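# Reseat a dropped fuse into its panel clips

## Task

Retrieve the fuse that dropped from the control panel's clips into the wiring duct and push it back so it sits in both clips; a pair of plastic forceps is available on the bench.

## Robot and tools

Robot: two seven-joint arms, left_arm and right_arm, each ending in a parallel two-finger gripper. The fingers point along the gripper's +z axis and close along its y axis. The reported hand position is the spot between closed finger pads, roughly 2 cm short of the tips; while closing, the tips creep about 10 mm further along +z, mostly while the pads are still more than 40 mm apart.

Frames: the scene frame has its origin at table height midway between the nominal arm bases, +z up, +x out over the table, and left_arm on the +y side (camera image sides do not match these names). Calibrated bases: left_arm at (-0.040, +0.369, 0) m, quat_wxyz (+1.000, 0, 0, -0.017); right_arm at (+0.041, -0.297, 0) m, quat_wxyz (+1.000, 0, 0, -0.010). Each arm reports its hand pose, velocities and targets in its own base frame; fixed cameras and the table use the scene frame. Movement offsets are taken along the current Hand target's own axes. Printed poses may be wrong by a few centimetres, more at long reach.

Command row (shared by execute_actions and move): a flat list of 14 numbers, each between -1 and 1, always covering both arms: left_arm dx, dy, dz, rx, ry, rz, opening, then right_arm in the same order. The six pose numbers are an offset from that arm's Hand target as it stood when the action or move began, not a place to go to; 1.0 equals 0.6 m of travel or 180 degrees of turn, and rx, ry, rz form a single rotation vector. Opening is absolute: +1 is fully open (0.084 m), -1 is closed. Sending all six pose zeros re-requests the current Hand target; any number you send for opening is a real command, so resend the present one to leave a gripper unchanged.

execute_actions(actions, cameras): actions is a list of actions; each action is up to 15 rows, one per 1/30 s step, and a short action repeats its final row. Every row counts from the action's starting Hand target, so repeating the same offset in a later action moves further. Images arrive only when actions is empty or cameras names them; an empty list also reports the scene number and task.

move(target, speed, blend, opening_speed, blocking, cameras): drives each gripper in a straight line toward target, one row or up to 15 rows, all offsets counted from the same starting Hand targets. speed is m/s, 0.002 to 1 (default 0.25), turn rate capped at twice that in rad/s; one value or one per target. blend (m) rounds corners in a list; 0 means stop at each point. opening_speed (0.2 or more, scale units per second) ramps the fingers. Paths take at least 0.5 s and are cut off after 10 s. No obstacle avoidance. Faster moves lag and stray more and strike harder; aiming far beyond a contact presses harder. The result adds a move: line, e.g. done, off_target, moving, held or fault, plus limits (paced = pose clipped, held = steps withheld). Neither done nor off_target says whether something is touched. blocking=false returns after about 0.5 s while motion continues.

wait(seconds 0 to 10): lets time pass, arms holding their commands. stop(): brakes a running move. zoom_image(camera, region [x0,y0,x1,y1] pixels, at most 504 by 504): enlarges part of a camera's newest image. clear_fault(arm): clears a reported torque fault on that arm. finished_scene(scene): ends the current scene irreversibly; give the current scene's number.

Cameras: cam_head_left, cam_head_right, cam_high, cam_low (all 672x504), cam_left_wrist, cam_right_wrist. A Wrist depth line gives a 7x7 grid per wrist camera of distances in mm (172 to 3000), rows separated by ' / '; '-' means no valid reading; transparent things are invisible to it.

Results: end_effector_position (m), end_effector_quat_wxyz, velocities (m/s, rad/s); Joint positions (last value = finger gap in m); grip_measured on the opening scale; joint torques including gravity, signed toward increasing joint angle, noisy and offset; Hand target, the last commanded pose after clipping. Each step the controller limits the command to 70 mm and 16 degrees from the measured pose. Grippers often stop short of Hand target; resend the missing distance as an offset. To hold something, command an opening well below grip_measured (about 24 N per pad max).

Hazards: a clearance check blocks arms from coming too close but not always; arm-to-arm contact or a gripper closing on the other's fingers can fail the task. Contact torque at a joint limit (waist 42.7, shoulder 42.9, upper arm roll 27.3, elbow 27.3, forearm roll 27.3, wrist pitch 14.7, wrist roll 15.3 N m), or a motor pinned at max torque for 1 s, causes a torque fault: the arm stops until clear_fault. Motors heat when holding loads, stretched out or pushing; MOTOR HOT appears at 65 °C and at 80 °C the arm brakes for 30 to 60 s or more. A blocked arm keeps pushing, so command its target back past the gripper. Joint ranges (rad): waist ±6.283, shoulder -2.059 to 2.094, upper arm roll ±6.283, elbow -0.192 to 3.927 (straight 2.742), forearm roll ±6.283, wrist pitch -1.693 to 3.142, wrist roll ±6.283. Never drop parts, release moving parts, slam, or hit fixed or heavy objects; anything leaving the table fails the task. A camera stand stands behind the arms. The fuse must stay seated after the robot lets go.

Each tool is called after ">>>" as name(argument=value, ...), one argument or row to a line, values as JSON.

## Session

>>> execute_actions(
  actions=[],
)

Scene clock: 0.00 s.
left_arm: end_effector_position=(+0.5314, -0.5242, +0.1764) grip_measured=+1.00 end_effector_quat_wxyz=(+0.281, +0.766, -0.413, +0.405) | right_arm: end_effector_position=(+0.5395, -0.1861, +0.2551) grip_measured=+1.00 end_effector_quat_wxyz=(+0.057, -0.499, +0.711, -0.492)
Joint positions: left_arm=[-0.085 0.874 -0.977 1.446 -0.85 -0.213 1.44 0.084] | right_arm=[-1.846 -0.655 1.437 0.763 -0.677 -0.064 2.497 0.084]
Joint velocities: within noise
Joint torques (N m): no reading
Wrist depth (mm): cam_left_wrist=[1767 2062 2501 - - 379 322 / 1852 2165 2634 - - - - / 1888 2286 2634 2828 - - 2899 / 1996 2192 562 583 603 2138 2206 / 1872 457 483 496 511 507 535 / 395 407 416 426 432 444 454 / 355 362 370 368 383 392 401] | cam_right_wrist=[2340 2727 - - 2644 2228 1673 / 2185 2431 2986 - 2405 2026 1702 / 1991 2286 2706 2654 2192 1838 1611 / 1862 2125 2510 2439 2062 1758 1533 / 1745 2002 2309 2264 1914 1657 1455 / 1653 1857 2125 2106 1795 1574 1394 / 1539 1741 1979 1924 1732 432 392]
Hand target: left_arm +0.5314, -0.5242, +0.1764; +0.281, +0.766, -0.413, +0.405 | right_arm +0.5395, -0.1861, +0.2551; +0.057, -0.499, +0.711, -0.492
Tool commands: left_gripper/opening=+1.0 right_gripper/opening=+1.0

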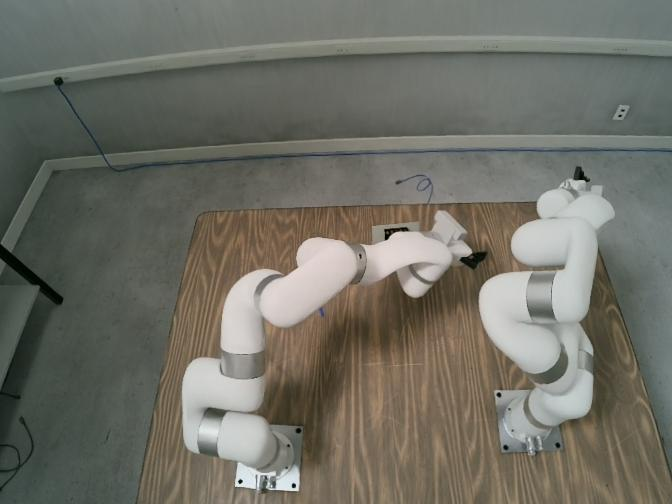

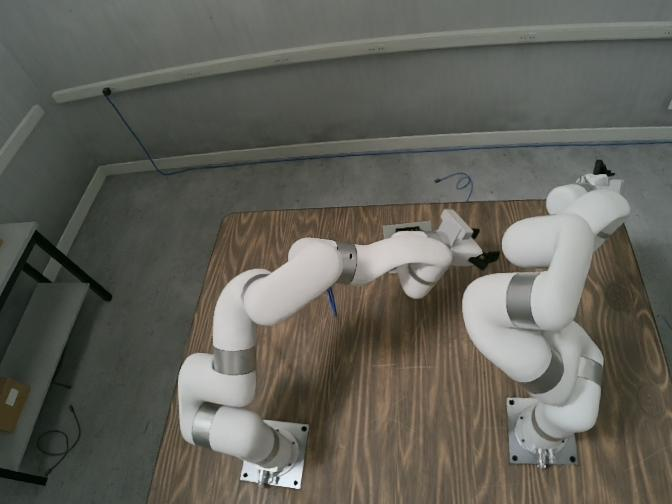

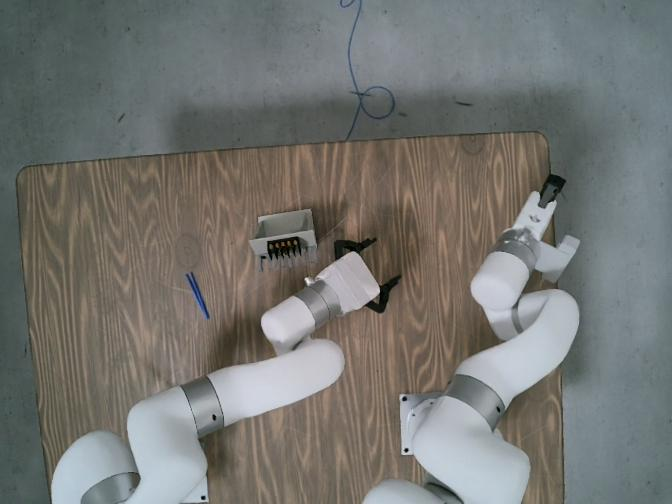

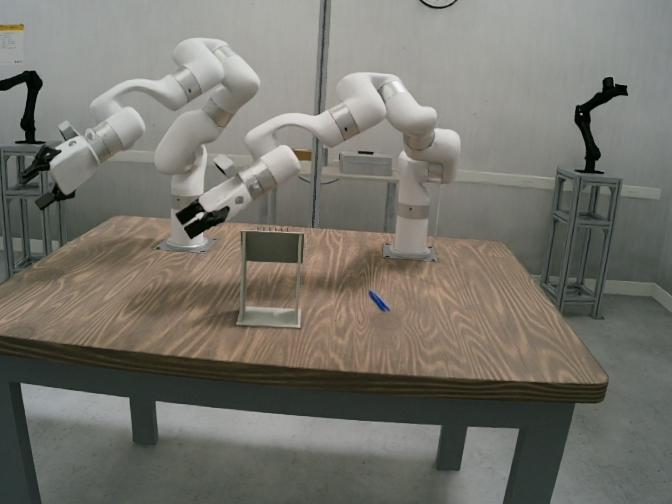

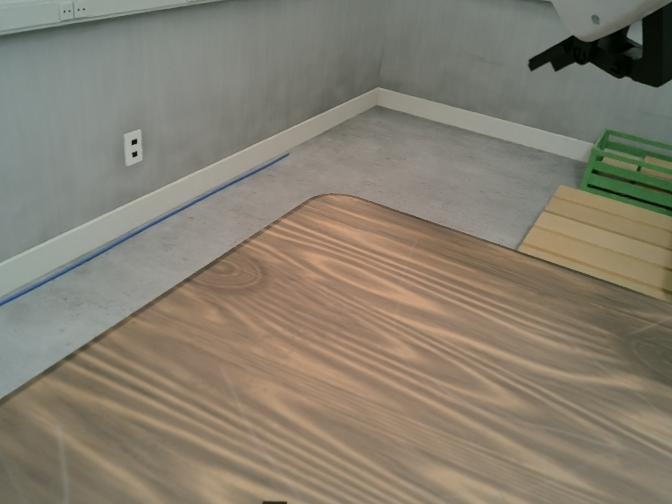

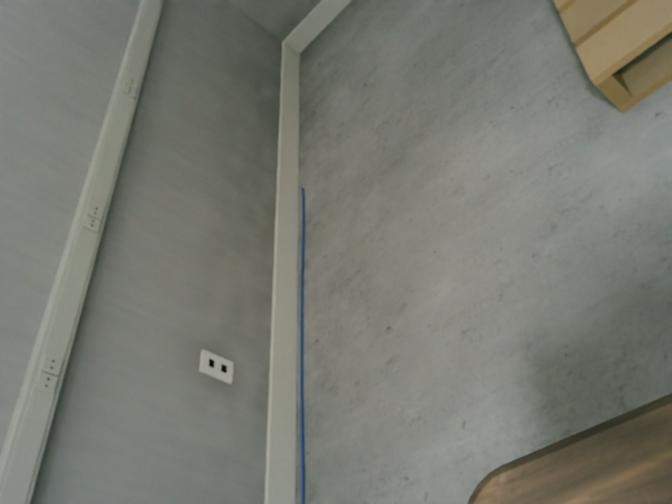

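>>> zoom_image(
  camera="cam_high",
  region=[220, 180, 350, 290],
)

>>> zoom_image(
  camera="cam_low",
  region=[200, 200, 420, 350],
)

>>> zoom_image(
  camera="cam_high",
  region=[170, 250, 230, 330],
)

Scaled by 3.877 from the camera's 672x504 image, which has a finer 960x720 frame.

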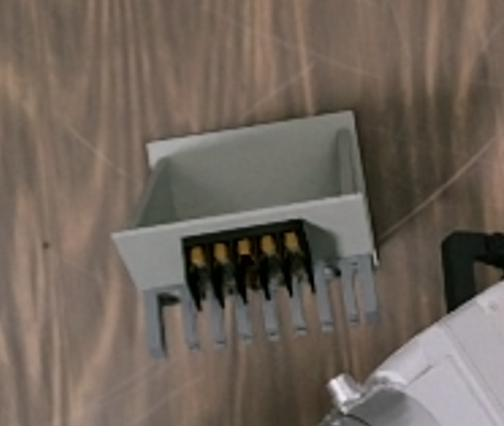

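Scaled by 2.291 from the camera's 672x504 image, which has a finer 960x720 frame.

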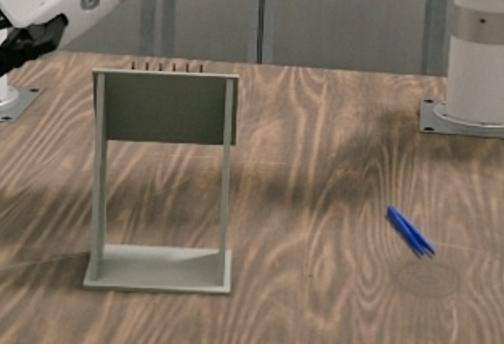

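Scaled by 6.300 from the camera's 672x504 image, which has a finer 960x720 frame.

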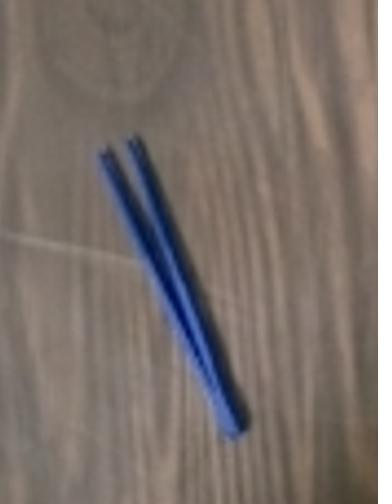

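>>> move(
  target=[-0.041, 0.081, -0.520, 0.299, 0.0337, -0.1805, 1, 0,0,0,0,0,0,1],
  speed=0.3,
  cameras=["cam_left_wrist","cam_high"],
)

Scene clock: 43.23 s.
left_arm: end_effector_position=(+0.3604, -0.2999, +0.3204) grip_measured=+1.00 end_effector_quat_wxyz=(+0.028, +0.869, +0.049, +0.492) | right_arm: end_effector_position=(+0.5395, -0.1861, +0.2551) grip_measured=+1.00 end_effector_quat_wxyz=(+0.057, -0.499, +0.711, -0.492)
Joint positions: left_arm=[0.107 0.253 -1.451 0.984 -1.702 -1.237 0.952 0.084] | right_arm=[-1.846 -0.655 1.437 0.763 -0.677 -0.064 2.497 0.084]
Joint torques (N m): left_arm=[0.63 -6.08 -5.59 10.75 1.35 -1.37 0.26] | right_arm=[0.06 5.67 -10.91 15.16 1.7 -1.4 0.04]
Wrist depth (mm): cam_left_wrist=[1715 1706 1723 1702 1690 1690 1677 / 1833 1804 1809 1754 1736 1749 1749 / 1951 1940 1914 1919 1893 1903 1877 / 2062 2032 2020 2044 2026 1996 1962 / 2044 2044 2080 2106 2087 2119 2119 / 594 608 624 390 388 638 683 / 531 541 552 392 382 569 585] | cam_right_wrist=[2364 2717 - - 2634 2242 1665 / 2172 2457 2986 - 2431 2020 1690 / 1996 2257 2727 2664 2178 1872 1630 / 1862 2145 2465 2448 2038 1745 1533 / 1741 1985 2348 2257 1898 1645 1477 / 1657 1872 2132 2112 1799 1582 1388 / 1546 1745 1985 1919 1732 431 392]
Hand target: left_arm +0.3604, -0.2999, +0.3204; +0.028, +0.869, +0.049, +0.492 | right_arm +0.5395, -0.1861, +0.2551; +0.057, -0.499, +0.711, -0.492
Off the commanded pose: left_arm 0.000 m, 0 deg | right_arm 0.000 m, 0 deg.
move: done
Images, in order (width x height): cam_high 672x504, cam_left_wrist 672x504.

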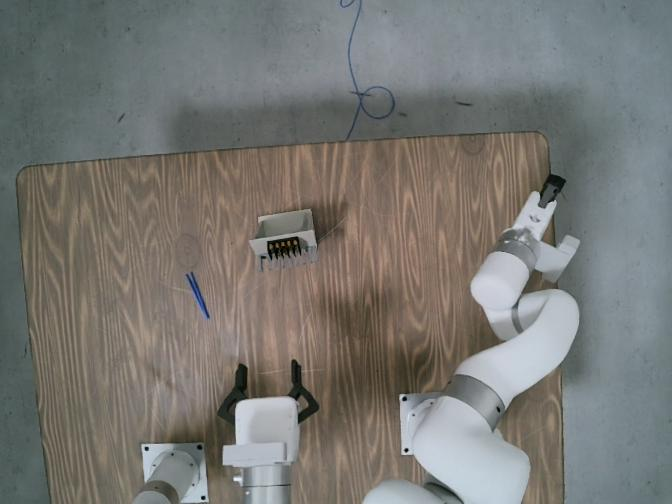

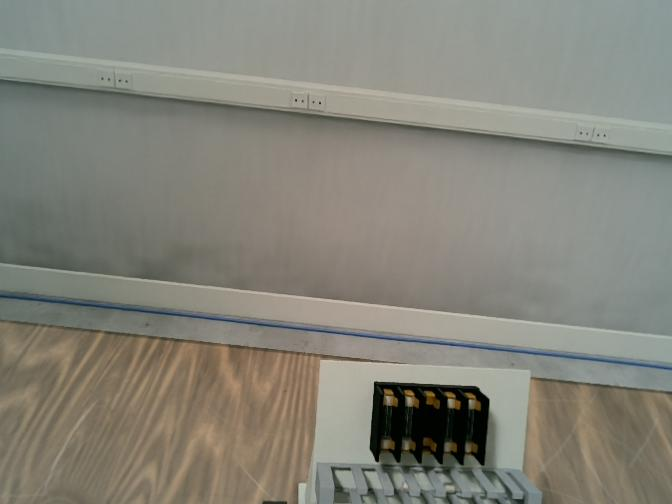

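>>> move(
  target=[0.119, 0.047, 0.043, 0, -0.139, 0, 1, 0,0,0,0,0,0,1],
  speed=0.3,
  cameras=["cam_left_wrist"],
)

>>> zoom_image(
  camera="cam_left_wrist",
  region=[250, 150, 550, 400],
)

Scene clock: 55.37 s.
left_arm: end_effector_position=(+0.4206, -0.3198, +0.3707) grip_measured=+1.00 end_effector_quat_wxyz=(+0.038, +0.955, +0.042, +0.292) | right_arm: end_effector_position=(+0.5395, -0.1861, +0.2551) grip_measured=+1.00 end_effector_quat_wxyz=(+0.057, -0.499, +0.711, -0.492)
Joint positions: left_arm=[-0.064 0.635 -1.402 1.805 -1.942 -1.483 1.692 0.084] | right_arm=[-1.846 -0.655 1.437 0.763 -0.677 -0.064 2.497 0.084]
Joint torques (N m): left_arm=[-0.64 -14 -11.18 8.78 1.42 -1.01 0.27] | right_arm=[-0.4 5.83 -10.93 15.21 1.74 -1.24 0.03]
Wrist depth (mm): cam_left_wrist=[1962 1979 1962 1951 1951 1930 1882 / 1862 1903 1935 1968 1996 2050 2020 / 641 1758 1745 1833 1862 1893 1935 / 590 598 613 621 634 644 657 / 553 563 560 380 383 596 602 / 517 525 522 385 388 555 564 / 489 495 494 499 506 518 531] | cam_right_wrist=[2325 2706 - - 2624 2228 1673 / 2172 2422 - - 2457 2032 1702 / 1991 2271 2706 2624 2228 1838 1607 / 1842 2112 2483 2448 2050 1745 1536 / 1736 1991 2309 2271 1893 1665 1455 / 1642 1852 2125 2087 1799 1560 1386 / 1543 1741 1968 1946 1732 431 392]
Hand target: left_arm +0.4206, -0.3198, +0.3708; +0.038, +0.955, +0.042, +0.292 | right_arm +0.5395, -0.1861, +0.2551; +0.057, -0.499, +0.711, -0.492
Off the commanded pose: left_arm 0.000 m, 0 deg | right_arm 0.000 m, 0 deg.
move: done
Images, in order (width x height): cam_left_wrist 672x504.

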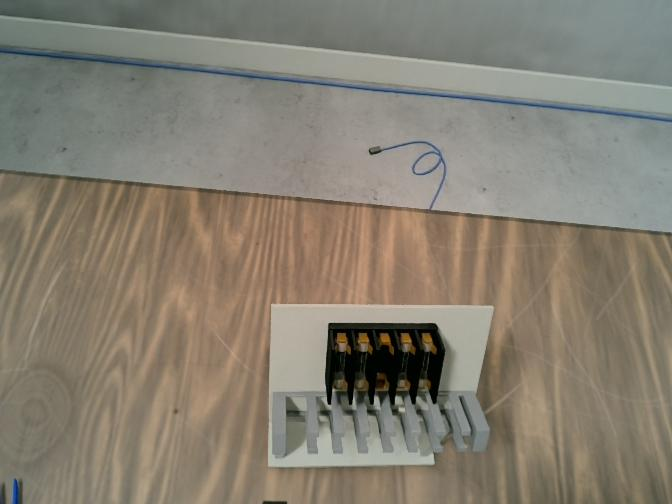

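Scaled by 1.680 from the camera's 672x504 image, which has a finer 960x720 frame.

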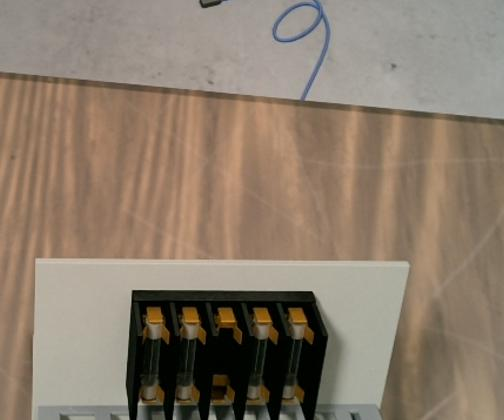

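>>> zoom_image(
  camera="cam_left_wrist",
  region=[250, 360, 510, 480],
)

Scaled by 1.938 from the camera's 672x504 image, which has a finer 960x720 frame.

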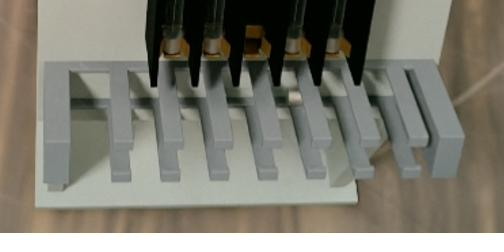

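>>> move(
  target=[-0.206, 0.033, 0.269, 0, 0.033, 0, 1, 0,0,0,0,0,0,1],
  speed=0.25,
  cameras=["cam_left_wrist", "cam_low", "cam_high"],
)

>>> zoom_image(
  camera="cam_left_wrist",
  region=[200, 200, 560, 500],
)

Scene clock: 123.30 s.
left_arm: end_effector_position=(+0.4103, -0.3598, +0.1707) grip_measured=+1.00 end_effector_quat_wxyz=(+0.035, +0.938, +0.044, +0.341) | right_arm: end_effector_position=(+0.5395, -0.1861, +0.2551) grip_measured=+1.00 end_effector_quat_wxyz=(+0.057, -0.499, +0.711, -0.492)
Joint positions: left_arm=[-0.208 0.749 -1.134 1.267 -1.594 -1.211 1.038 0.084] | right_arm=[-1.846 -0.655 1.437 0.763 -0.677 -0.064 2.497 0.084]
Joint torques (N m): left_arm=[-0.59 -15.15 -13.2 8.57 1.3 -1.73 0.01] | right_arm=[-0.05 5.53 -10.94 15.04 1.67 -1.22 0.12]
Wrist depth (mm): cam_left_wrist=[1823 1776 233 235 239 1790 1799 / 471 - 239 223 243 525 1903 / 426 - 246 249 254 463 482 / 385 381 308 391 263 413 435 / 356 359 359 365 369 387 396 / 328 334 338 343 350 356 360 / 307 311 312 319 324 329 334] | cam_right_wrist=[2356 2760 - - 2614 2228 1669 / 2158 2457 - - 2457 2020 1677 / 2002 2279 2675 2685 2185 1857 1622 / 1857 2125 2501 2448 2026 1763 1523 / 1741 2020 2333 2279 1924 1649 1468 / 1657 1857 2125 2087 1781 1571 1397 / 1546 1745 1968 1924 1732 432 392]
Hand target: left_arm +0.4103, -0.3598, +0.1707; +0.035, +0.938, +0.044, +0.341 | right_arm +0.5395, -0.1861, +0.2551; +0.057, -0.499, +0.711, -0.492
Off the commanded pose: left_arm 0.000 m, 0 deg | right_arm 0.000 m, 0 deg.
move: done
Images, in order (width x height): cam_high 672x504, cam_low 672x504, cam_left_wrist 672x504.

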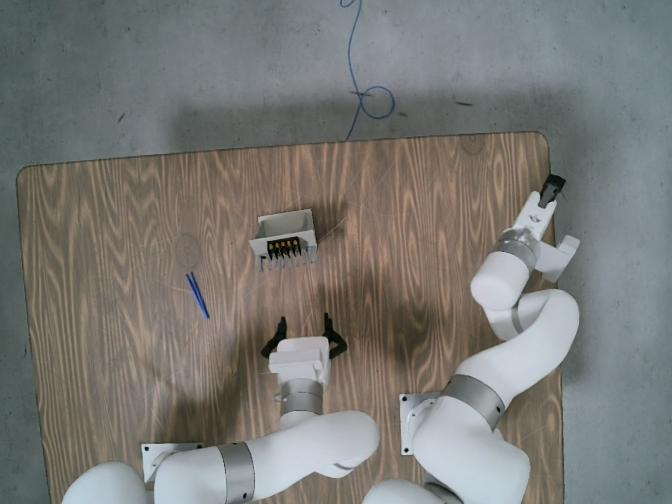

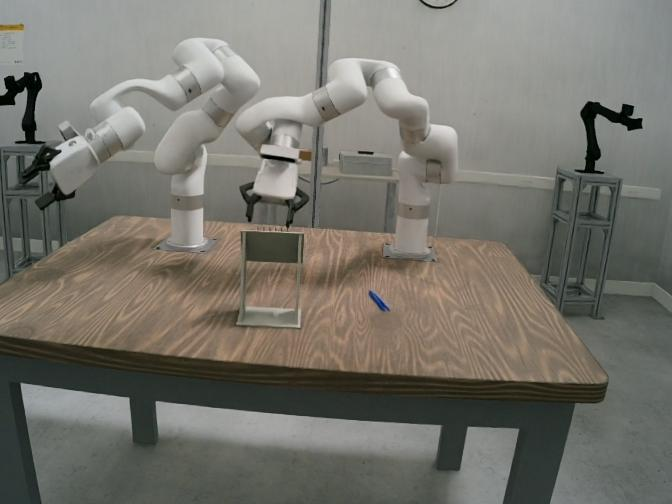

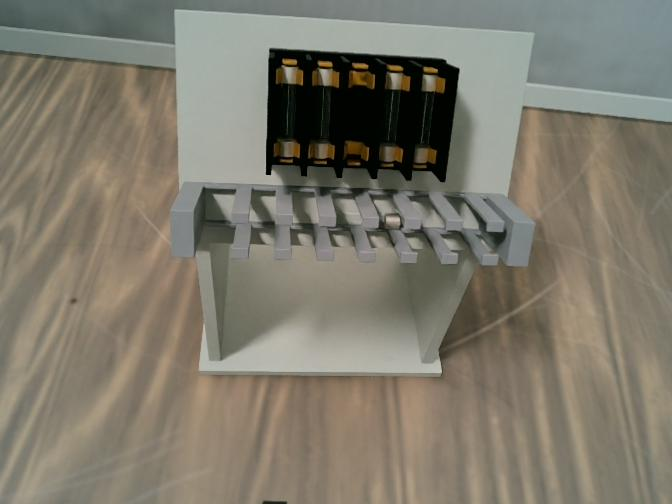

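Scaled by 1.400 from the camera's 672x504 image, which has a finer 960x720 frame.

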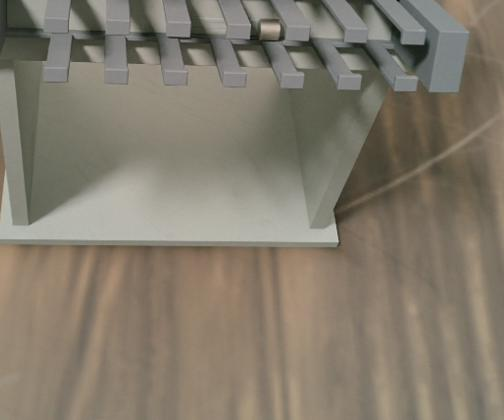

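>>> zoom_image(
  camera="cam_left_wrist",
  region=[160, 170, 550, 280],
)

>>> zoom_image(
  camera="cam_left_wrist",
  region=[310, 180, 450, 280],
)

>>> zoom_image(
  camera="cam_left_wrist",
  region=[250, 30, 480, 200],
)

Scaled by 1.292 from the camera's 672x504 image, which has a finer 960x720 frame.

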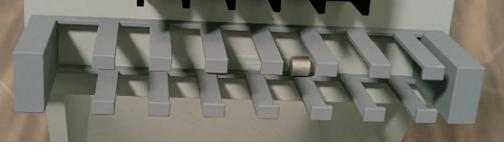

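Scaled by 3.600 from the camera's 672x504 image, which has a finer 960x720 frame.

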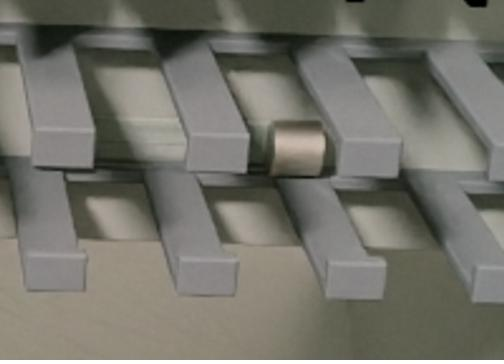

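Scaled by 2.191 from the camera's 672x504 image, which has a finer 960x720 frame.

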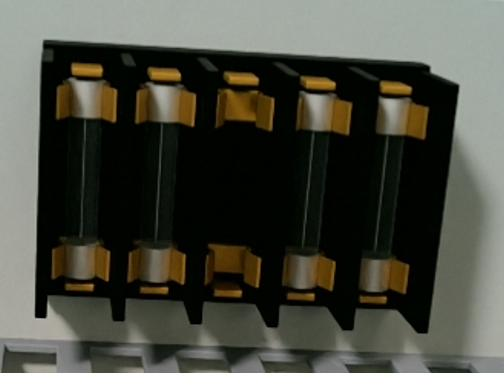

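>>> move(
  target=[0.082, -0.370, 0.0653, 0.0677, -0.2132, -0.0966, 1, 0,0,0,0,0,0,1],
  speed=0.35,
  cameras=["cam_left_wrist"],
)

>>> zoom_image(
  camera="cam_left_wrist",
  region=[150, 50, 550, 450],
)

Scene clock: 192.33 s.
left_arm: end_effector_position=(+0.4601, -0.1354, +0.1507) grip_measured=+1.00 end_effector_quat_wxyz=(+0.000, +0.979, +0.204, +0.000) | right_arm: end_effector_position=(+0.5395, -0.1861, +0.2551) grip_measured=+1.00 end_effector_quat_wxyz=(+0.057, -0.499, +0.711, -0.492)
Joint positions: left_arm=[0.387 0.992 -1.306 1.664 -2.181 -1.402 1.773 0.084] | right_arm=[-1.846 -0.655 1.437 0.763 -0.677 -0.064 2.497 0.084]
Joint torques (N m): left_arm=[-0.4 -17.63 -16.53 6.93 -0.41 -1.49 0.11] | right_arm=[-0.04 5.48 -10.97 15.27 1.69 -1.26 0.21]
Wrist depth (mm): cam_left_wrist=[283 282 282 282 281 280 280 / 283 282 282 281 281 280 279 / 283 282 281 280 280 280 280 / 282 281 281 280 280 279 279 / 282 281 281 280 279 279 278 / 281 281 280 279 279 279 278 / 282 281 280 279 279 278 277] | cam_right_wrist=[2333 2727 - - 2644 2220 1653 / 2165 2439 - 2973 2448 2026 1694 / 2008 2286 2738 2644 2199 1862 1619 / 1862 2145 2492 2422 2044 1749 1533 / 1763 1979 2294 2228 1924 1661 1462 / 1645 1867 2125 2106 1785 1578 1388 / 1550 1745 1968 1935 1723 432 392]
Hand target: left_arm +0.4601, -0.1354, +0.1507; +0.000, +0.979, +0.204, +0.000 | right_arm +0.5395, -0.1861, +0.2551; +0.057, -0.499, +0.711, -0.492
Off the commanded pose: left_arm 0.000 m, 0 deg | right_arm 0.000 m, 0 deg.
move: done
Images, in order (width x height): cam_left_wrist 672x504.

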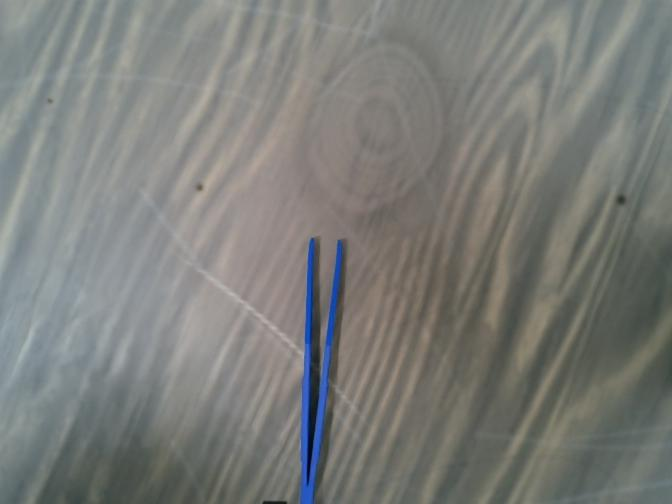

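Scaled by 1.260 from the camera's 672x504 image, which has a finer 960x720 frame.

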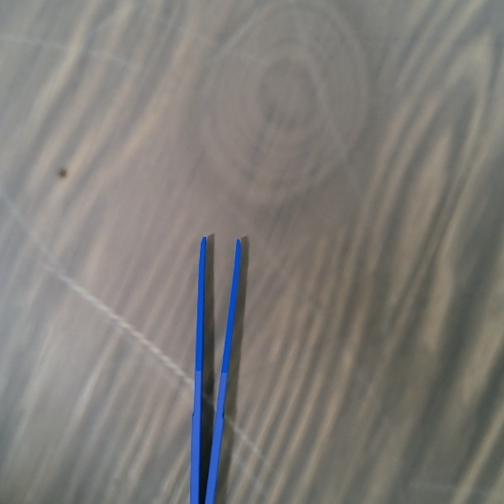

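>>> zoom_image(
  camera="cam_left_wrist",
  region=[260, 330, 380, 504],
)

>>> zoom_image(
  camera="cam_left_wrist",
  region=[280, 220, 370, 310],
)

>>> move(
  target=[0,0,0,0,0,0.16667, 1, 0,0,0,0,0,0,1],
  speed=0.35,
  cameras=["cam_left_wrist"],
)

Scaled by 2.897 from the camera's 672x504 image, which has a finer 960x720 frame.

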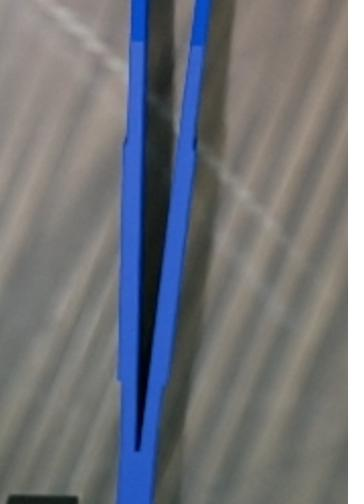

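Scaled by 5.600 from the camera's 672x504 image, which has a finer 960x720 frame.

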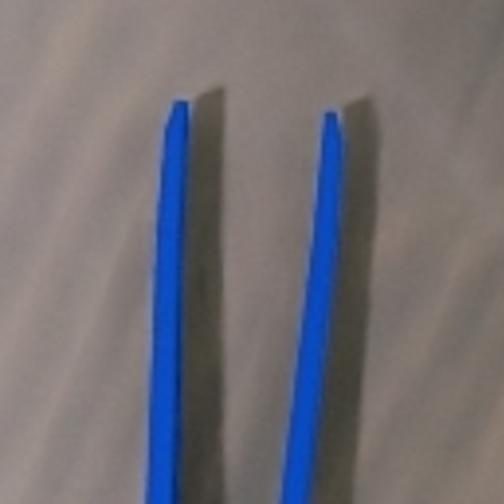

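Scene clock: 207.73 s.
left_arm: end_effector_position=(+0.4601, -0.1354, +0.1507) grip_measured=+1.00 end_effector_quat_wxyz=(+0.000, +0.998, -0.057, +0.000) | right_arm: end_effector_position=(+0.5395, -0.1861, +0.2551) grip_measured=+1.00 end_effector_quat_wxyz=(+0.057, -0.499, +0.711, -0.492)
Joint positions: left_arm=[0.407 1.058 -1.392 1.653 -2.1 -1.455 2.251 0.084] | right_arm=[-1.846 -0.655 1.437 0.763 -0.677 -0.064 2.497 0.084]
Joint torques (N m): left_arm=[-0.43 -17.58 -18.15 6.11 0.16 -1.57 0.22] | right_arm=[0.26 5.43 -11.09 15.2 1.7 -1.2 0.05]
Wrist depth (mm): cam_left_wrist=[283 282 281 281 281 280 280 / 282 281 281 281 281 280 279 / 281 281 281 280 280 280 279 / 281 281 281 280 279 280 279 / 281 281 280 279 280 279 279 / 281 280 280 280 279 279 278 / 280 280 279 279 279 279 278] | cam_right_wrist=[2348 2654 - - 2634 2220 1653 / 2158 2422 2999 2999 2405 2020 1694 / 1996 2279 2727 2675 2199 1867 1615 / 1867 2138 2510 2465 2056 1763 1529 / 1754 1985 2294 2264 1903 1661 1462 / 1661 1862 2125 2093 1799 1557 1405 / 1550 1732 1974 1930 1732 431 392]
Hand target: left_arm +0.4601, -0.1354, +0.1507; +0.000, +0.998, -0.057, +0.000 | right_arm +0.5395, -0.1861, +0.2551; +0.057, -0.499, +0.711, -0.492
Off the commanded pose: left_arm 0.000 m, 0 deg | right_arm 0.000 m, 0 deg.
move: done
Images, in order (width x height): cam_left_wrist 672x504.

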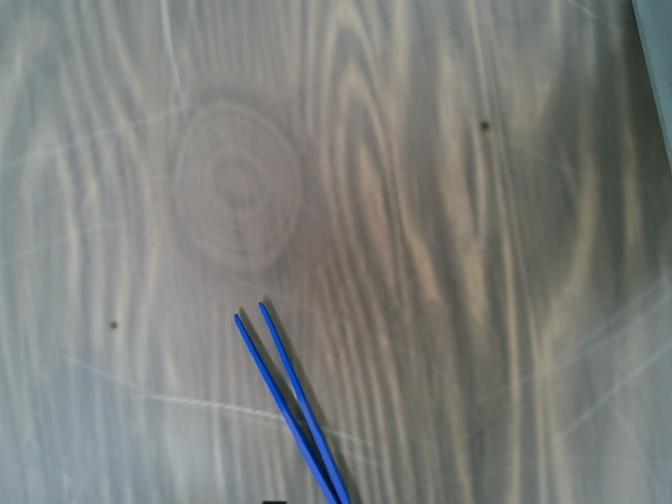

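>>> move(
  target=[-0.0268,-0.0703,0.0845,0,0,-0.1422,-0.2,0,0,0,0,0,0,1],
  speed=0.3,
  cameras=["cam_left_wrist","cam_low"],
)

>>> zoom_image(
  camera="cam_low",
  region=[320, 200, 440, 330],
)

Scene clock: 256.33 s.
left_arm: end_effector_position=(+0.4489, -0.0917, +0.1000) grip_measured=-0.21 end_effector_quat_wxyz=(+0.000, +0.986, +0.166, +0.000) | right_arm: end_effector_position=(+0.5395, -0.1861, +0.2551) grip_measured=+1.00 end_effector_quat_wxyz=(+0.057, -0.499, +0.711, -0.492)
Joint positions: left_arm=[0.543 1.011 -1.294 1.466 -2.124 -1.28 1.838 0.035] | right_arm=[-1.846 -0.655 1.437 0.763 -0.677 -0.064 2.497 0.084]
Joint torques (N m): left_arm=[0.56 -17.13 -17.46 6.11 0.14 -1.32 0.14] | right_arm=[0.19 5.76 -10.89 15.09 1.71 -1.2 -0.01]
Wrist depth (mm): cam_left_wrist=[232 232 231 231 230 229 229 / 231 231 231 230 230 230 230 / 232 231 230 230 230 229 229 / 231 231 230 230 229 229 228 / 230 230 230 229 229 229 229 / 231 230 230 229 228 228 228 / 230 230 230 229 228 228 228] | cam_right_wrist=[2340 2696 - - 2664 2220 1649 / 2172 2457 - - 2405 2032 1698 / 1996 2309 2696 2644 2206 1862 1622 / 1857 2138 2483 2439 2044 1745 1536 / 1745 2002 2317 2264 1908 1645 1458 / 1653 1872 2119 2106 1790 1571 1397 / 1546 1741 1968 1924 1719 431 391]
Hand target: left_arm +0.4489, -0.0917, +0.1000; +0.000, +0.986, +0.166, +0.000 | right_arm +0.5395, -0.1861, +0.2551; +0.057, -0.499, +0.711, -0.492
Off the commanded pose: left_arm 0.000 m, 0 deg | right_arm 0.000 m, 0 deg.
move: done
Images, in order (width x height): cam_low 672x504, cam_left_wrist 672x504.

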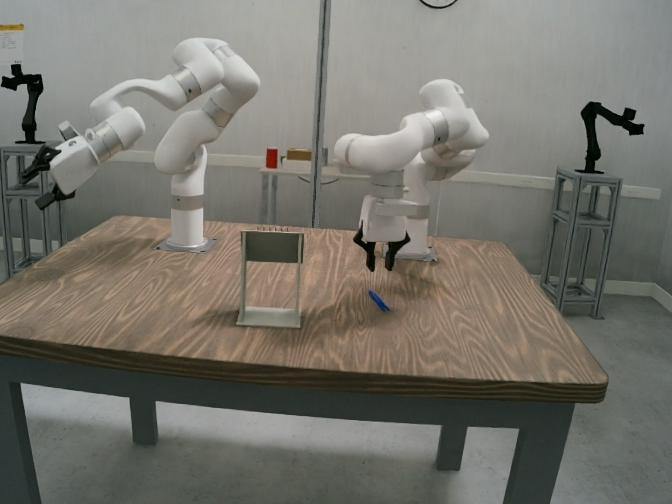

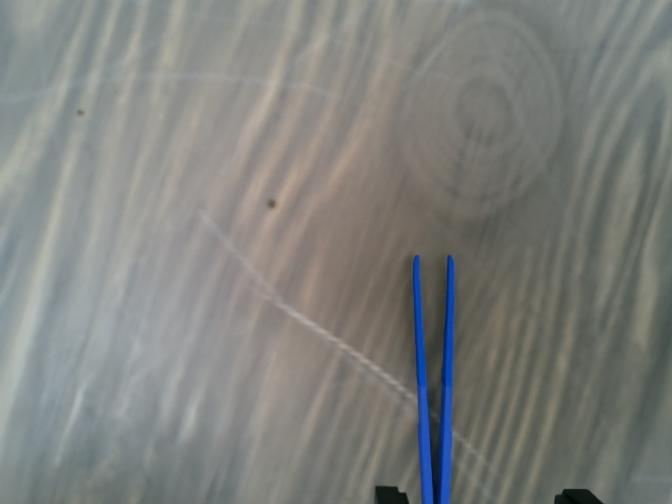

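Scaled by 3.877 from the camera's 672x504 image, which has a finer 960x720 frame.

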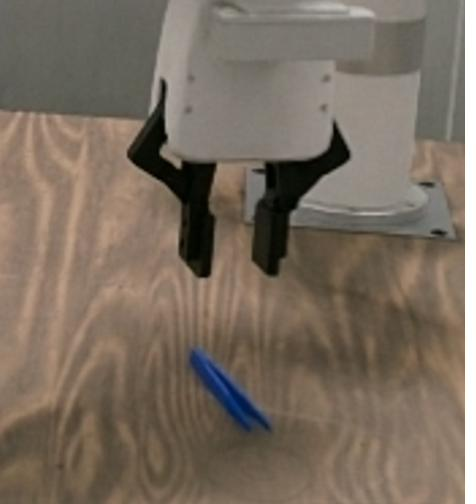

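>>> move(
  target=[-0.0083,0,0.115,0,0,0,-0.3,0,0,0,0,0,0,1],
  speed=0.2,
  cameras=["cam_left_wrist","cam_low"],
)

>>> zoom_image(
  camera="cam_low",
  region=[320, 220, 440, 350],
)

Scene clock: 267.70 s.
left_arm: end_effector_position=(+0.4443, -0.0933, +0.0310) grip_measured=-0.32 end_effector_quat_wxyz=(+0.000, +0.986, +0.166, +0.000) | right_arm: end_effector_position=(+0.5395, -0.1861, +0.2551) grip_measured=+1.00 end_effector_quat_wxyz=(+0.057, -0.499, +0.711, -0.492)
Joint positions: left_arm=[0.513 1.08 -1.196 1.394 -2.031 -1.158 1.767 0.03] | right_arm=[-1.846 -0.655 1.437 0.763 -0.677 -0.064 2.497 0.084]
Joint torques (N m): left_arm=[-0.66 -17.21 -17.81 5.7 0.08 -1.33 -0.12] | right_arm=[-0.19 5.84 -11 15.07 1.79 -1.26 0]
Wrist depth (mm): cam_left_wrist=[- - - - - - - / - - - - - - - / - - - - - - - / - - - - - - - / - - - - - - - / - - - - - - - / - - - - - - -] | cam_right_wrist=[2325 2717 - - 2654 2228 1669 / 2165 2431 2999 - 2405 2032 1690 / 1991 2271 2727 2644 2199 1862 1619 / 1862 2132 2457 2457 2044 1758 1539 / 1728 1996 2302 2264 1903 1657 1465 / 1649 1862 2132 2080 1785 1567 1397 / 1543 1754 1974 1930 1723 432 391]
Hand target: left_arm +0.4443, -0.0933, +0.0310; +0.000, +0.986, +0.166, +0.000 | right_arm +0.5395, -0.1861, +0.2551; +0.057, -0.499, +0.711, -0.492
Off the commanded pose: left_arm 0.000 m, 0 deg | right_arm 0.000 m, 0 deg.
move: done
Images, in order (width x height): cam_low 672x504, cam_left_wrist 672x504.

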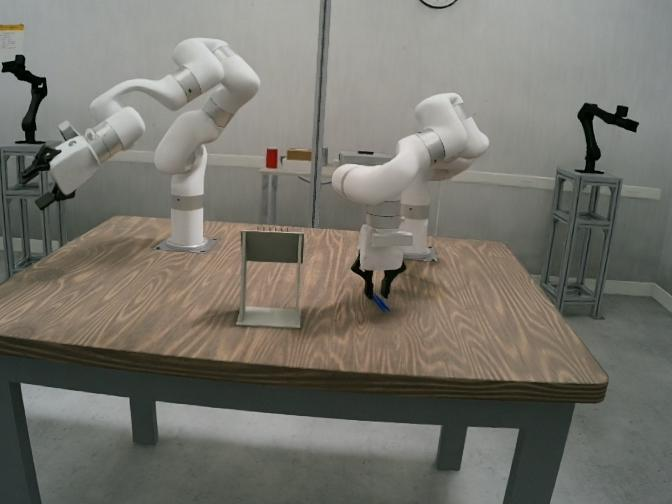

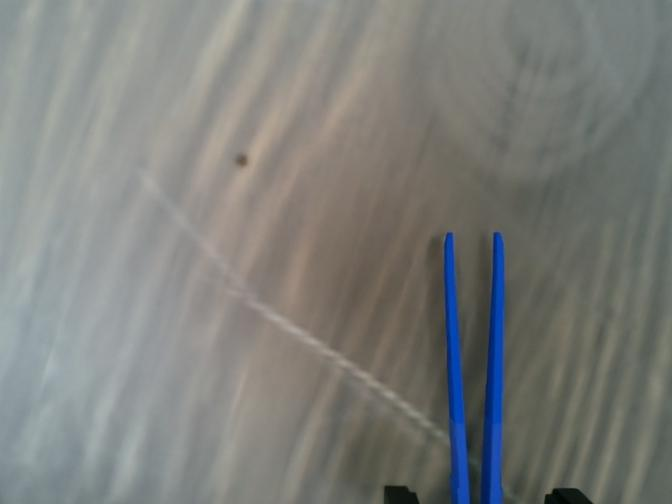

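Scaled by 3.877 from the camera's 672x504 image, which has a finer 960x720 frame.

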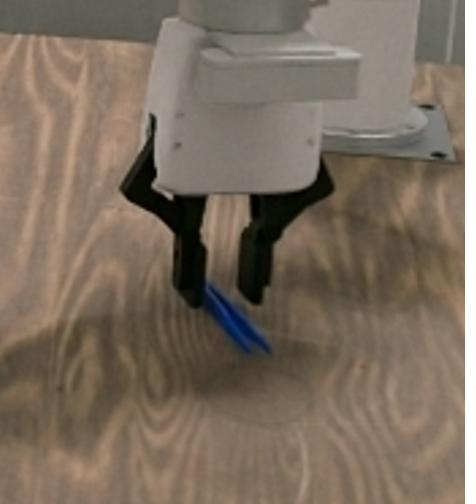

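>>> move(
  target=[0,-0.0027,0.0133,0,0,0,-0.3,0,0,0,0,0,0,1],
  speed=0.05,
  cameras=["cam_left_wrist","cam_low"],
)

>>> zoom_image(
  camera="cam_low",
  region=[340, 260, 420, 330],
)

Scene clock: 276.93 s.
left_arm: end_effector_position=(+0.4438, -0.0918, +0.0230) grip_measured=-0.32 end_effector_quat_wxyz=(+0.000, +0.986, +0.166, +0.000) | right_arm: end_effector_position=(+0.5395, -0.1861, +0.2551) grip_measured=+1.00 end_effector_quat_wxyz=(+0.057, -0.499, +0.711, -0.492)
Joint positions: left_arm=[0.513 1.088 -1.184 1.387 -2.02 -1.144 1.762 0.03] | right_arm=[-1.846 -0.655 1.437 0.763 -0.677 -0.064 2.497 0.084]
Joint torques (N m): left_arm=[-0.48 -16.72 -17.92 5.47 -0.08 -1.37 -0.03] | right_arm=[0.04 5.84 -11.03 15.24 1.8 -1.2 0.13]
Wrist depth (mm): cam_left_wrist=[- - - - - - - / - - - - - - - / - - - - - - - / - - - - - - - / - - - - - - - / - - - - - - - / - - - - - - -] | cam_right_wrist=[2340 2696 - - 2634 2199 1649 / 2165 2414 - - 2448 2044 1673 / 1996 2279 2717 2634 2199 1862 1615 / 1857 2125 2483 2483 2044 1749 1529 / 1749 1985 2309 2271 1914 1649 1455 / 1638 1857 2132 2119 1785 1578 1388 / 1546 1745 1974 1930 1732 432 392]
Hand target: left_arm +0.4438, -0.0918, +0.0230; +0.000, +0.986, +0.166, +0.000 | right_arm +0.5395, -0.1861, +0.2551; +0.057, -0.499, +0.711, -0.492
Off the commanded pose: left_arm 0.000 m, 0 deg | right_arm 0.000 m, 0 deg.
move: done
Images, in order (width x height): cam_low 672x504, cam_left_wrist 672x504.

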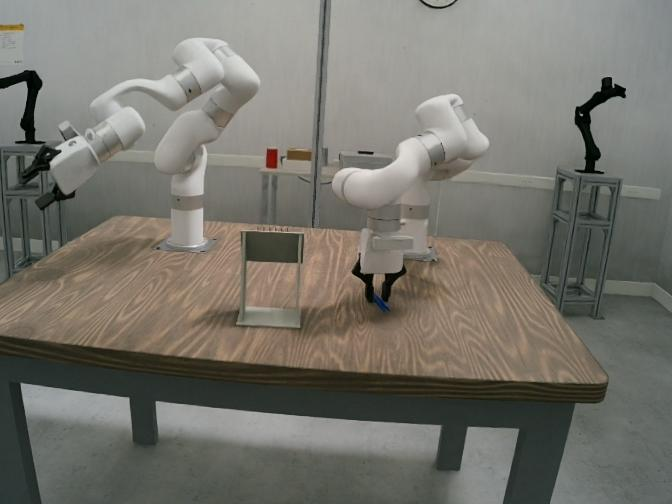

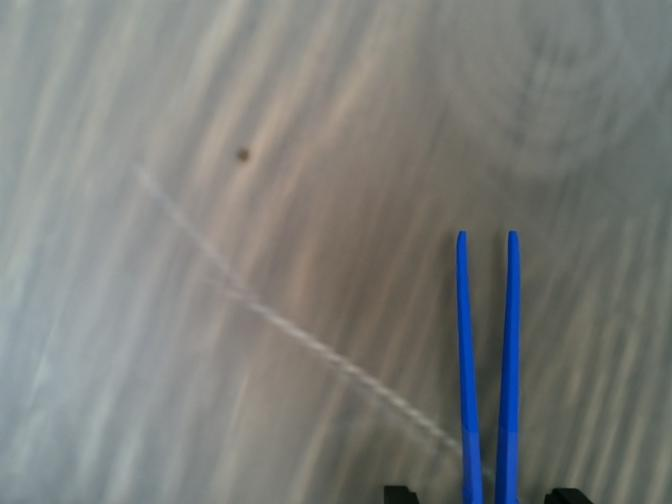

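Scaled by 6.300 from the camera's 672x504 image, which has a finer 960x720 frame.

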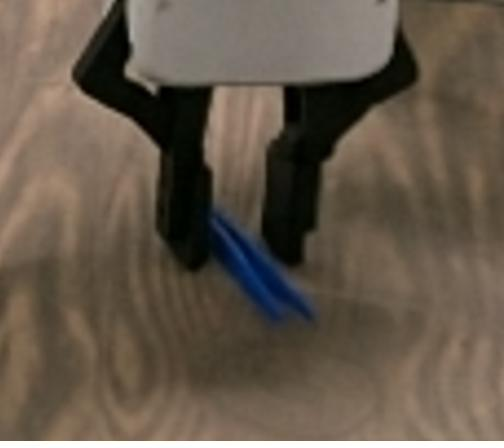

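>>> move(
  target=[0,0,0.0017,0,0,0,-0.78,0,0,0,0,0,0,1],
  speed=0.05,
  opening_speed=0.5,
  cameras=["cam_left_wrist"],
)

Scene clock: 282.60 s.
left_arm: end_effector_position=(+0.4437, -0.0918, +0.0219) grip_measured=-0.80 end_effector_quat_wxyz=(+0.000, +0.986, +0.166, +0.000) | right_arm: end_effector_position=(+0.5395, -0.1861, +0.2551) grip_measured=+1.00 end_effector_quat_wxyz=(+0.057, -0.499, +0.711, -0.492)
Joint positions: left_arm=[0.512 1.089 -1.182 1.387 -2.018 -1.142 1.761 0.009] | right_arm=[-1.846 -0.655 1.437 0.763 -0.677 -0.064 2.497 0.084]
Joint torques (N m): left_arm=[0.67 -16.93 -17.64 5.68 -0.24 -1.29 -0.04] | right_arm=[-0.14 5.74 -11 15.12 1.79 -1.25 0.03]
Wrist depth (mm): cam_left_wrist=[- - - - - - - / - - - - - - - / - - - - - - - / - - - - - - - / - - - - - - - / - - - - - - - / - - - - - - -] | cam_right_wrist=[2356 2717 - - 2685 2249 1665 / 2172 2439 - - 2414 2020 1690 / 2002 2309 2706 2644 2192 1852 1626 / 1852 2145 2465 2457 2038 1749 1543 / 1736 1996 2317 2235 1914 1665 1455 / 1657 1852 2138 2099 1795 1567 1388 / 1550 1754 1991 1930 1732 432 391]
Hand target: left_arm +0.4438, -0.0918, +0.0220; +0.000, +0.986, +0.166, +0.000 | right_arm +0.5395, -0.1861, +0.2551; +0.057, -0.499, +0.711, -0.492
Off the commanded pose: left_arm 0.000 m, 0 deg | right_arm 0.000 m, 0 deg.
move: done
Images, in order (width x height): cam_left_wrist 672x504.

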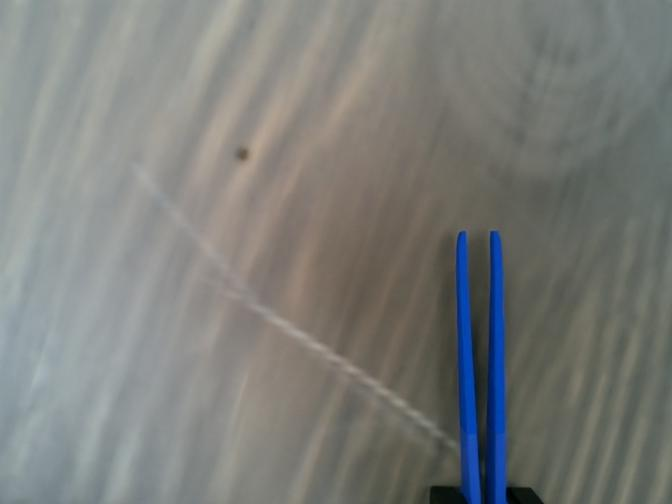

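>>> move(
  target=[0,0,0,0,0,0,-0.7,0,0,0,0,0,0,1],
  speed=0.05,
  cameras=["cam_left_wrist"],
)

>>> move(
  target=[0,0,-0.05,0,0,0,-0.7,0,0,0,0,0,0,1],
  speed=0.08,
  cameras=["cam_left_wrist", "cam_low"],
)

>>> zoom_image(
  camera="cam_low",
  region=[340, 240, 420, 310],
)

Scene clock: 291.60 s.
left_arm: end_effector_position=(+0.4438, -0.0918, +0.0220) grip_measured=-0.72 end_effector_quat_wxyz=(+0.000, +0.986, +0.166, +0.000) | right_arm: end_effector_position=(+0.5395, -0.1861, +0.2551) grip_measured=+1.00 end_effector_quat_wxyz=(+0.057, -0.499, +0.711, -0.492)
Joint positions: left_arm=[0.512 1.089 -1.182 1.387 -2.018 -1.142 1.761 0.012] | right_arm=[-1.846 -0.655 1.437 0.763 -0.677 -0.064 2.497 0.084]
Joint torques (N m): left_arm=[0.03 -15.54 -16.57 4.88 0.04 -0.73 0.11] | right_arm=[-0.15 5.57 -10.9 15.01 1.81 -1.27 0.15]
Wrist depth (mm): cam_left_wrist=[- - - - - - - / - - - - - - - / - - - - - - - / - - - - - - - / - - - - - - - / - - - - - - - / - - - - - - -] | cam_right_wrist=[2348 2717 - - 2654 2242 1661 / 2178 2457 - - 2431 2038 1690 / 2002 2279 2727 2634 2178 1838 1619 / 1847 2125 2501 2414 2068 1749 1543 / 1749 1996 2294 2271 1893 1657 1465 / 1649 1872 2119 2119 1785 1571 1388 / 1550 1749 1968 1930 1723 432 392]
Hand target: left_arm +0.4438, -0.0918, +0.0220; +0.000, +0.986, +0.166, +0.000 | right_arm +0.5395, -0.1861, +0.2551; +0.057, -0.499, +0.711, -0.492
Off the commanded pose: left_arm 0.000 m, 0 deg | right_arm 0.000 m, 0 deg.
move: done
Images, in order (width x height): cam_left_wrist 672x504.

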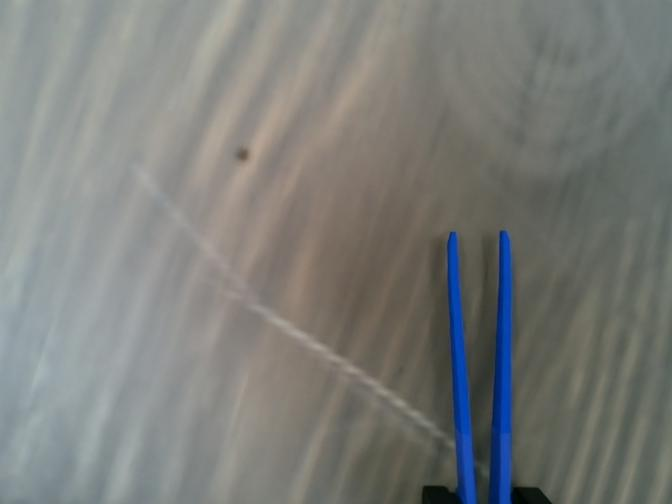

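Scene clock: 292.40 s.
left_arm: end_effector_position=(+0.4437, -0.0918, +0.0519) grip_measured=-0.72 end_effector_quat_wxyz=(+0.000, +0.986, +0.166, +0.000) | right_arm: end_effector_position=(+0.5395, -0.1861, +0.2551) grip_measured=+1.00 end_effector_quat_wxyz=(+0.057, -0.499, +0.711, -0.492)
Joint positions: left_arm=[0.532 1.053 -1.229 1.399 -2.062 -1.189 1.786 0.012] | right_arm=[-1.846 -0.655 1.437 0.763 -0.677 -0.064 2.497 0.084]
Joint torques (N m): left_arm=[0.27 -17.4 -18.3 6.18 -0.57 -1.73 0.27] | right_arm=[-0.18 5.77 -11.16 14.99 1.89 -1.09 0.08]
Wrist depth (mm): cam_left_wrist=[184 183 183 183 182 182 182 / 183 183 183 183 182 182 181 / 183 183 183 182 182 181 181 / 183 183 182 182 181 181 181 / 182 182 182 182 181 181 181 / 182 182 182 182 181 181 180 / 182 182 182 181 181 181 180] | cam_right_wrist=[2348 2717 - - 2634 2220 1653 / 2165 2448 - 2973 2414 2032 1681 / 1996 2264 2706 2654 2185 1857 1619 / 1867 2145 2519 2422 2050 1758 1539 / 1736 1996 2294 2257 1930 1649 1462 / 1653 1862 2132 2112 1781 1574 1386 / 1533 1741 1979 1930 1728 432 392]
Hand target: left_arm +0.4437, -0.0918, +0.0520; +0.000, +0.986, +0.166, +0.000 | right_arm +0.5395, -0.1861, +0.2551; +0.057, -0.499, +0.711, -0.492
Off the commanded pose: left_arm 0.000 m, 0 deg | right_arm 0.000 m, 0 deg.
move: done
Images, in order (width x height): cam_low 672x504, cam_left_wrist 672x504.

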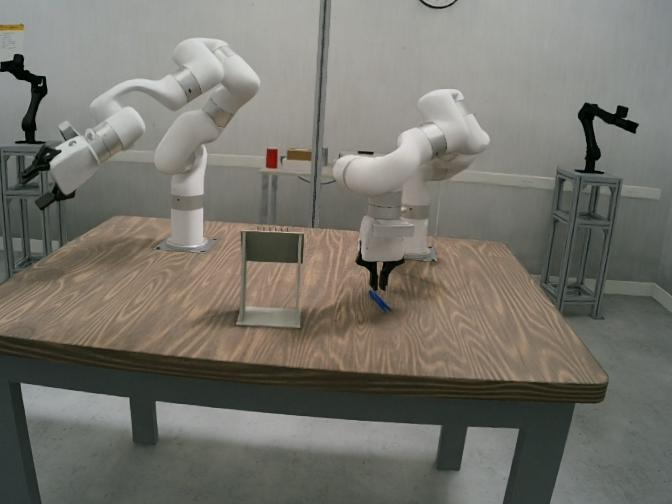

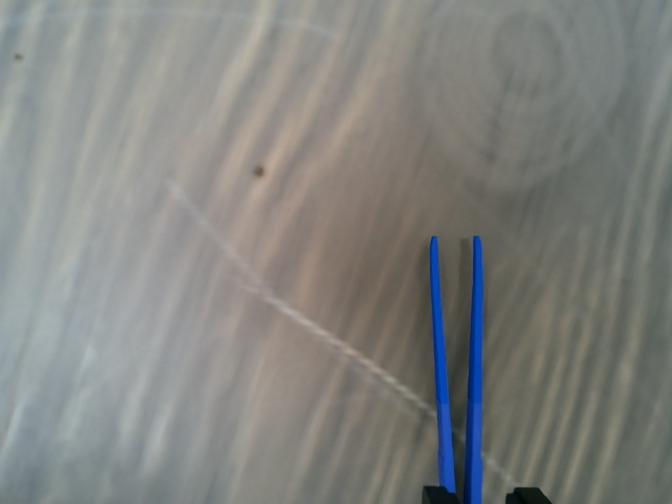

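Scaled by 6.300 from the camera's 672x504 image, which has a finer 960x720 frame.

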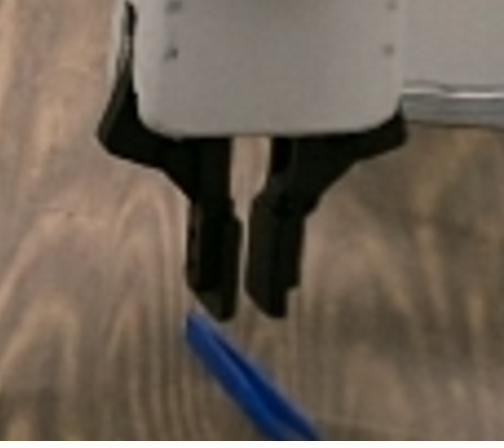

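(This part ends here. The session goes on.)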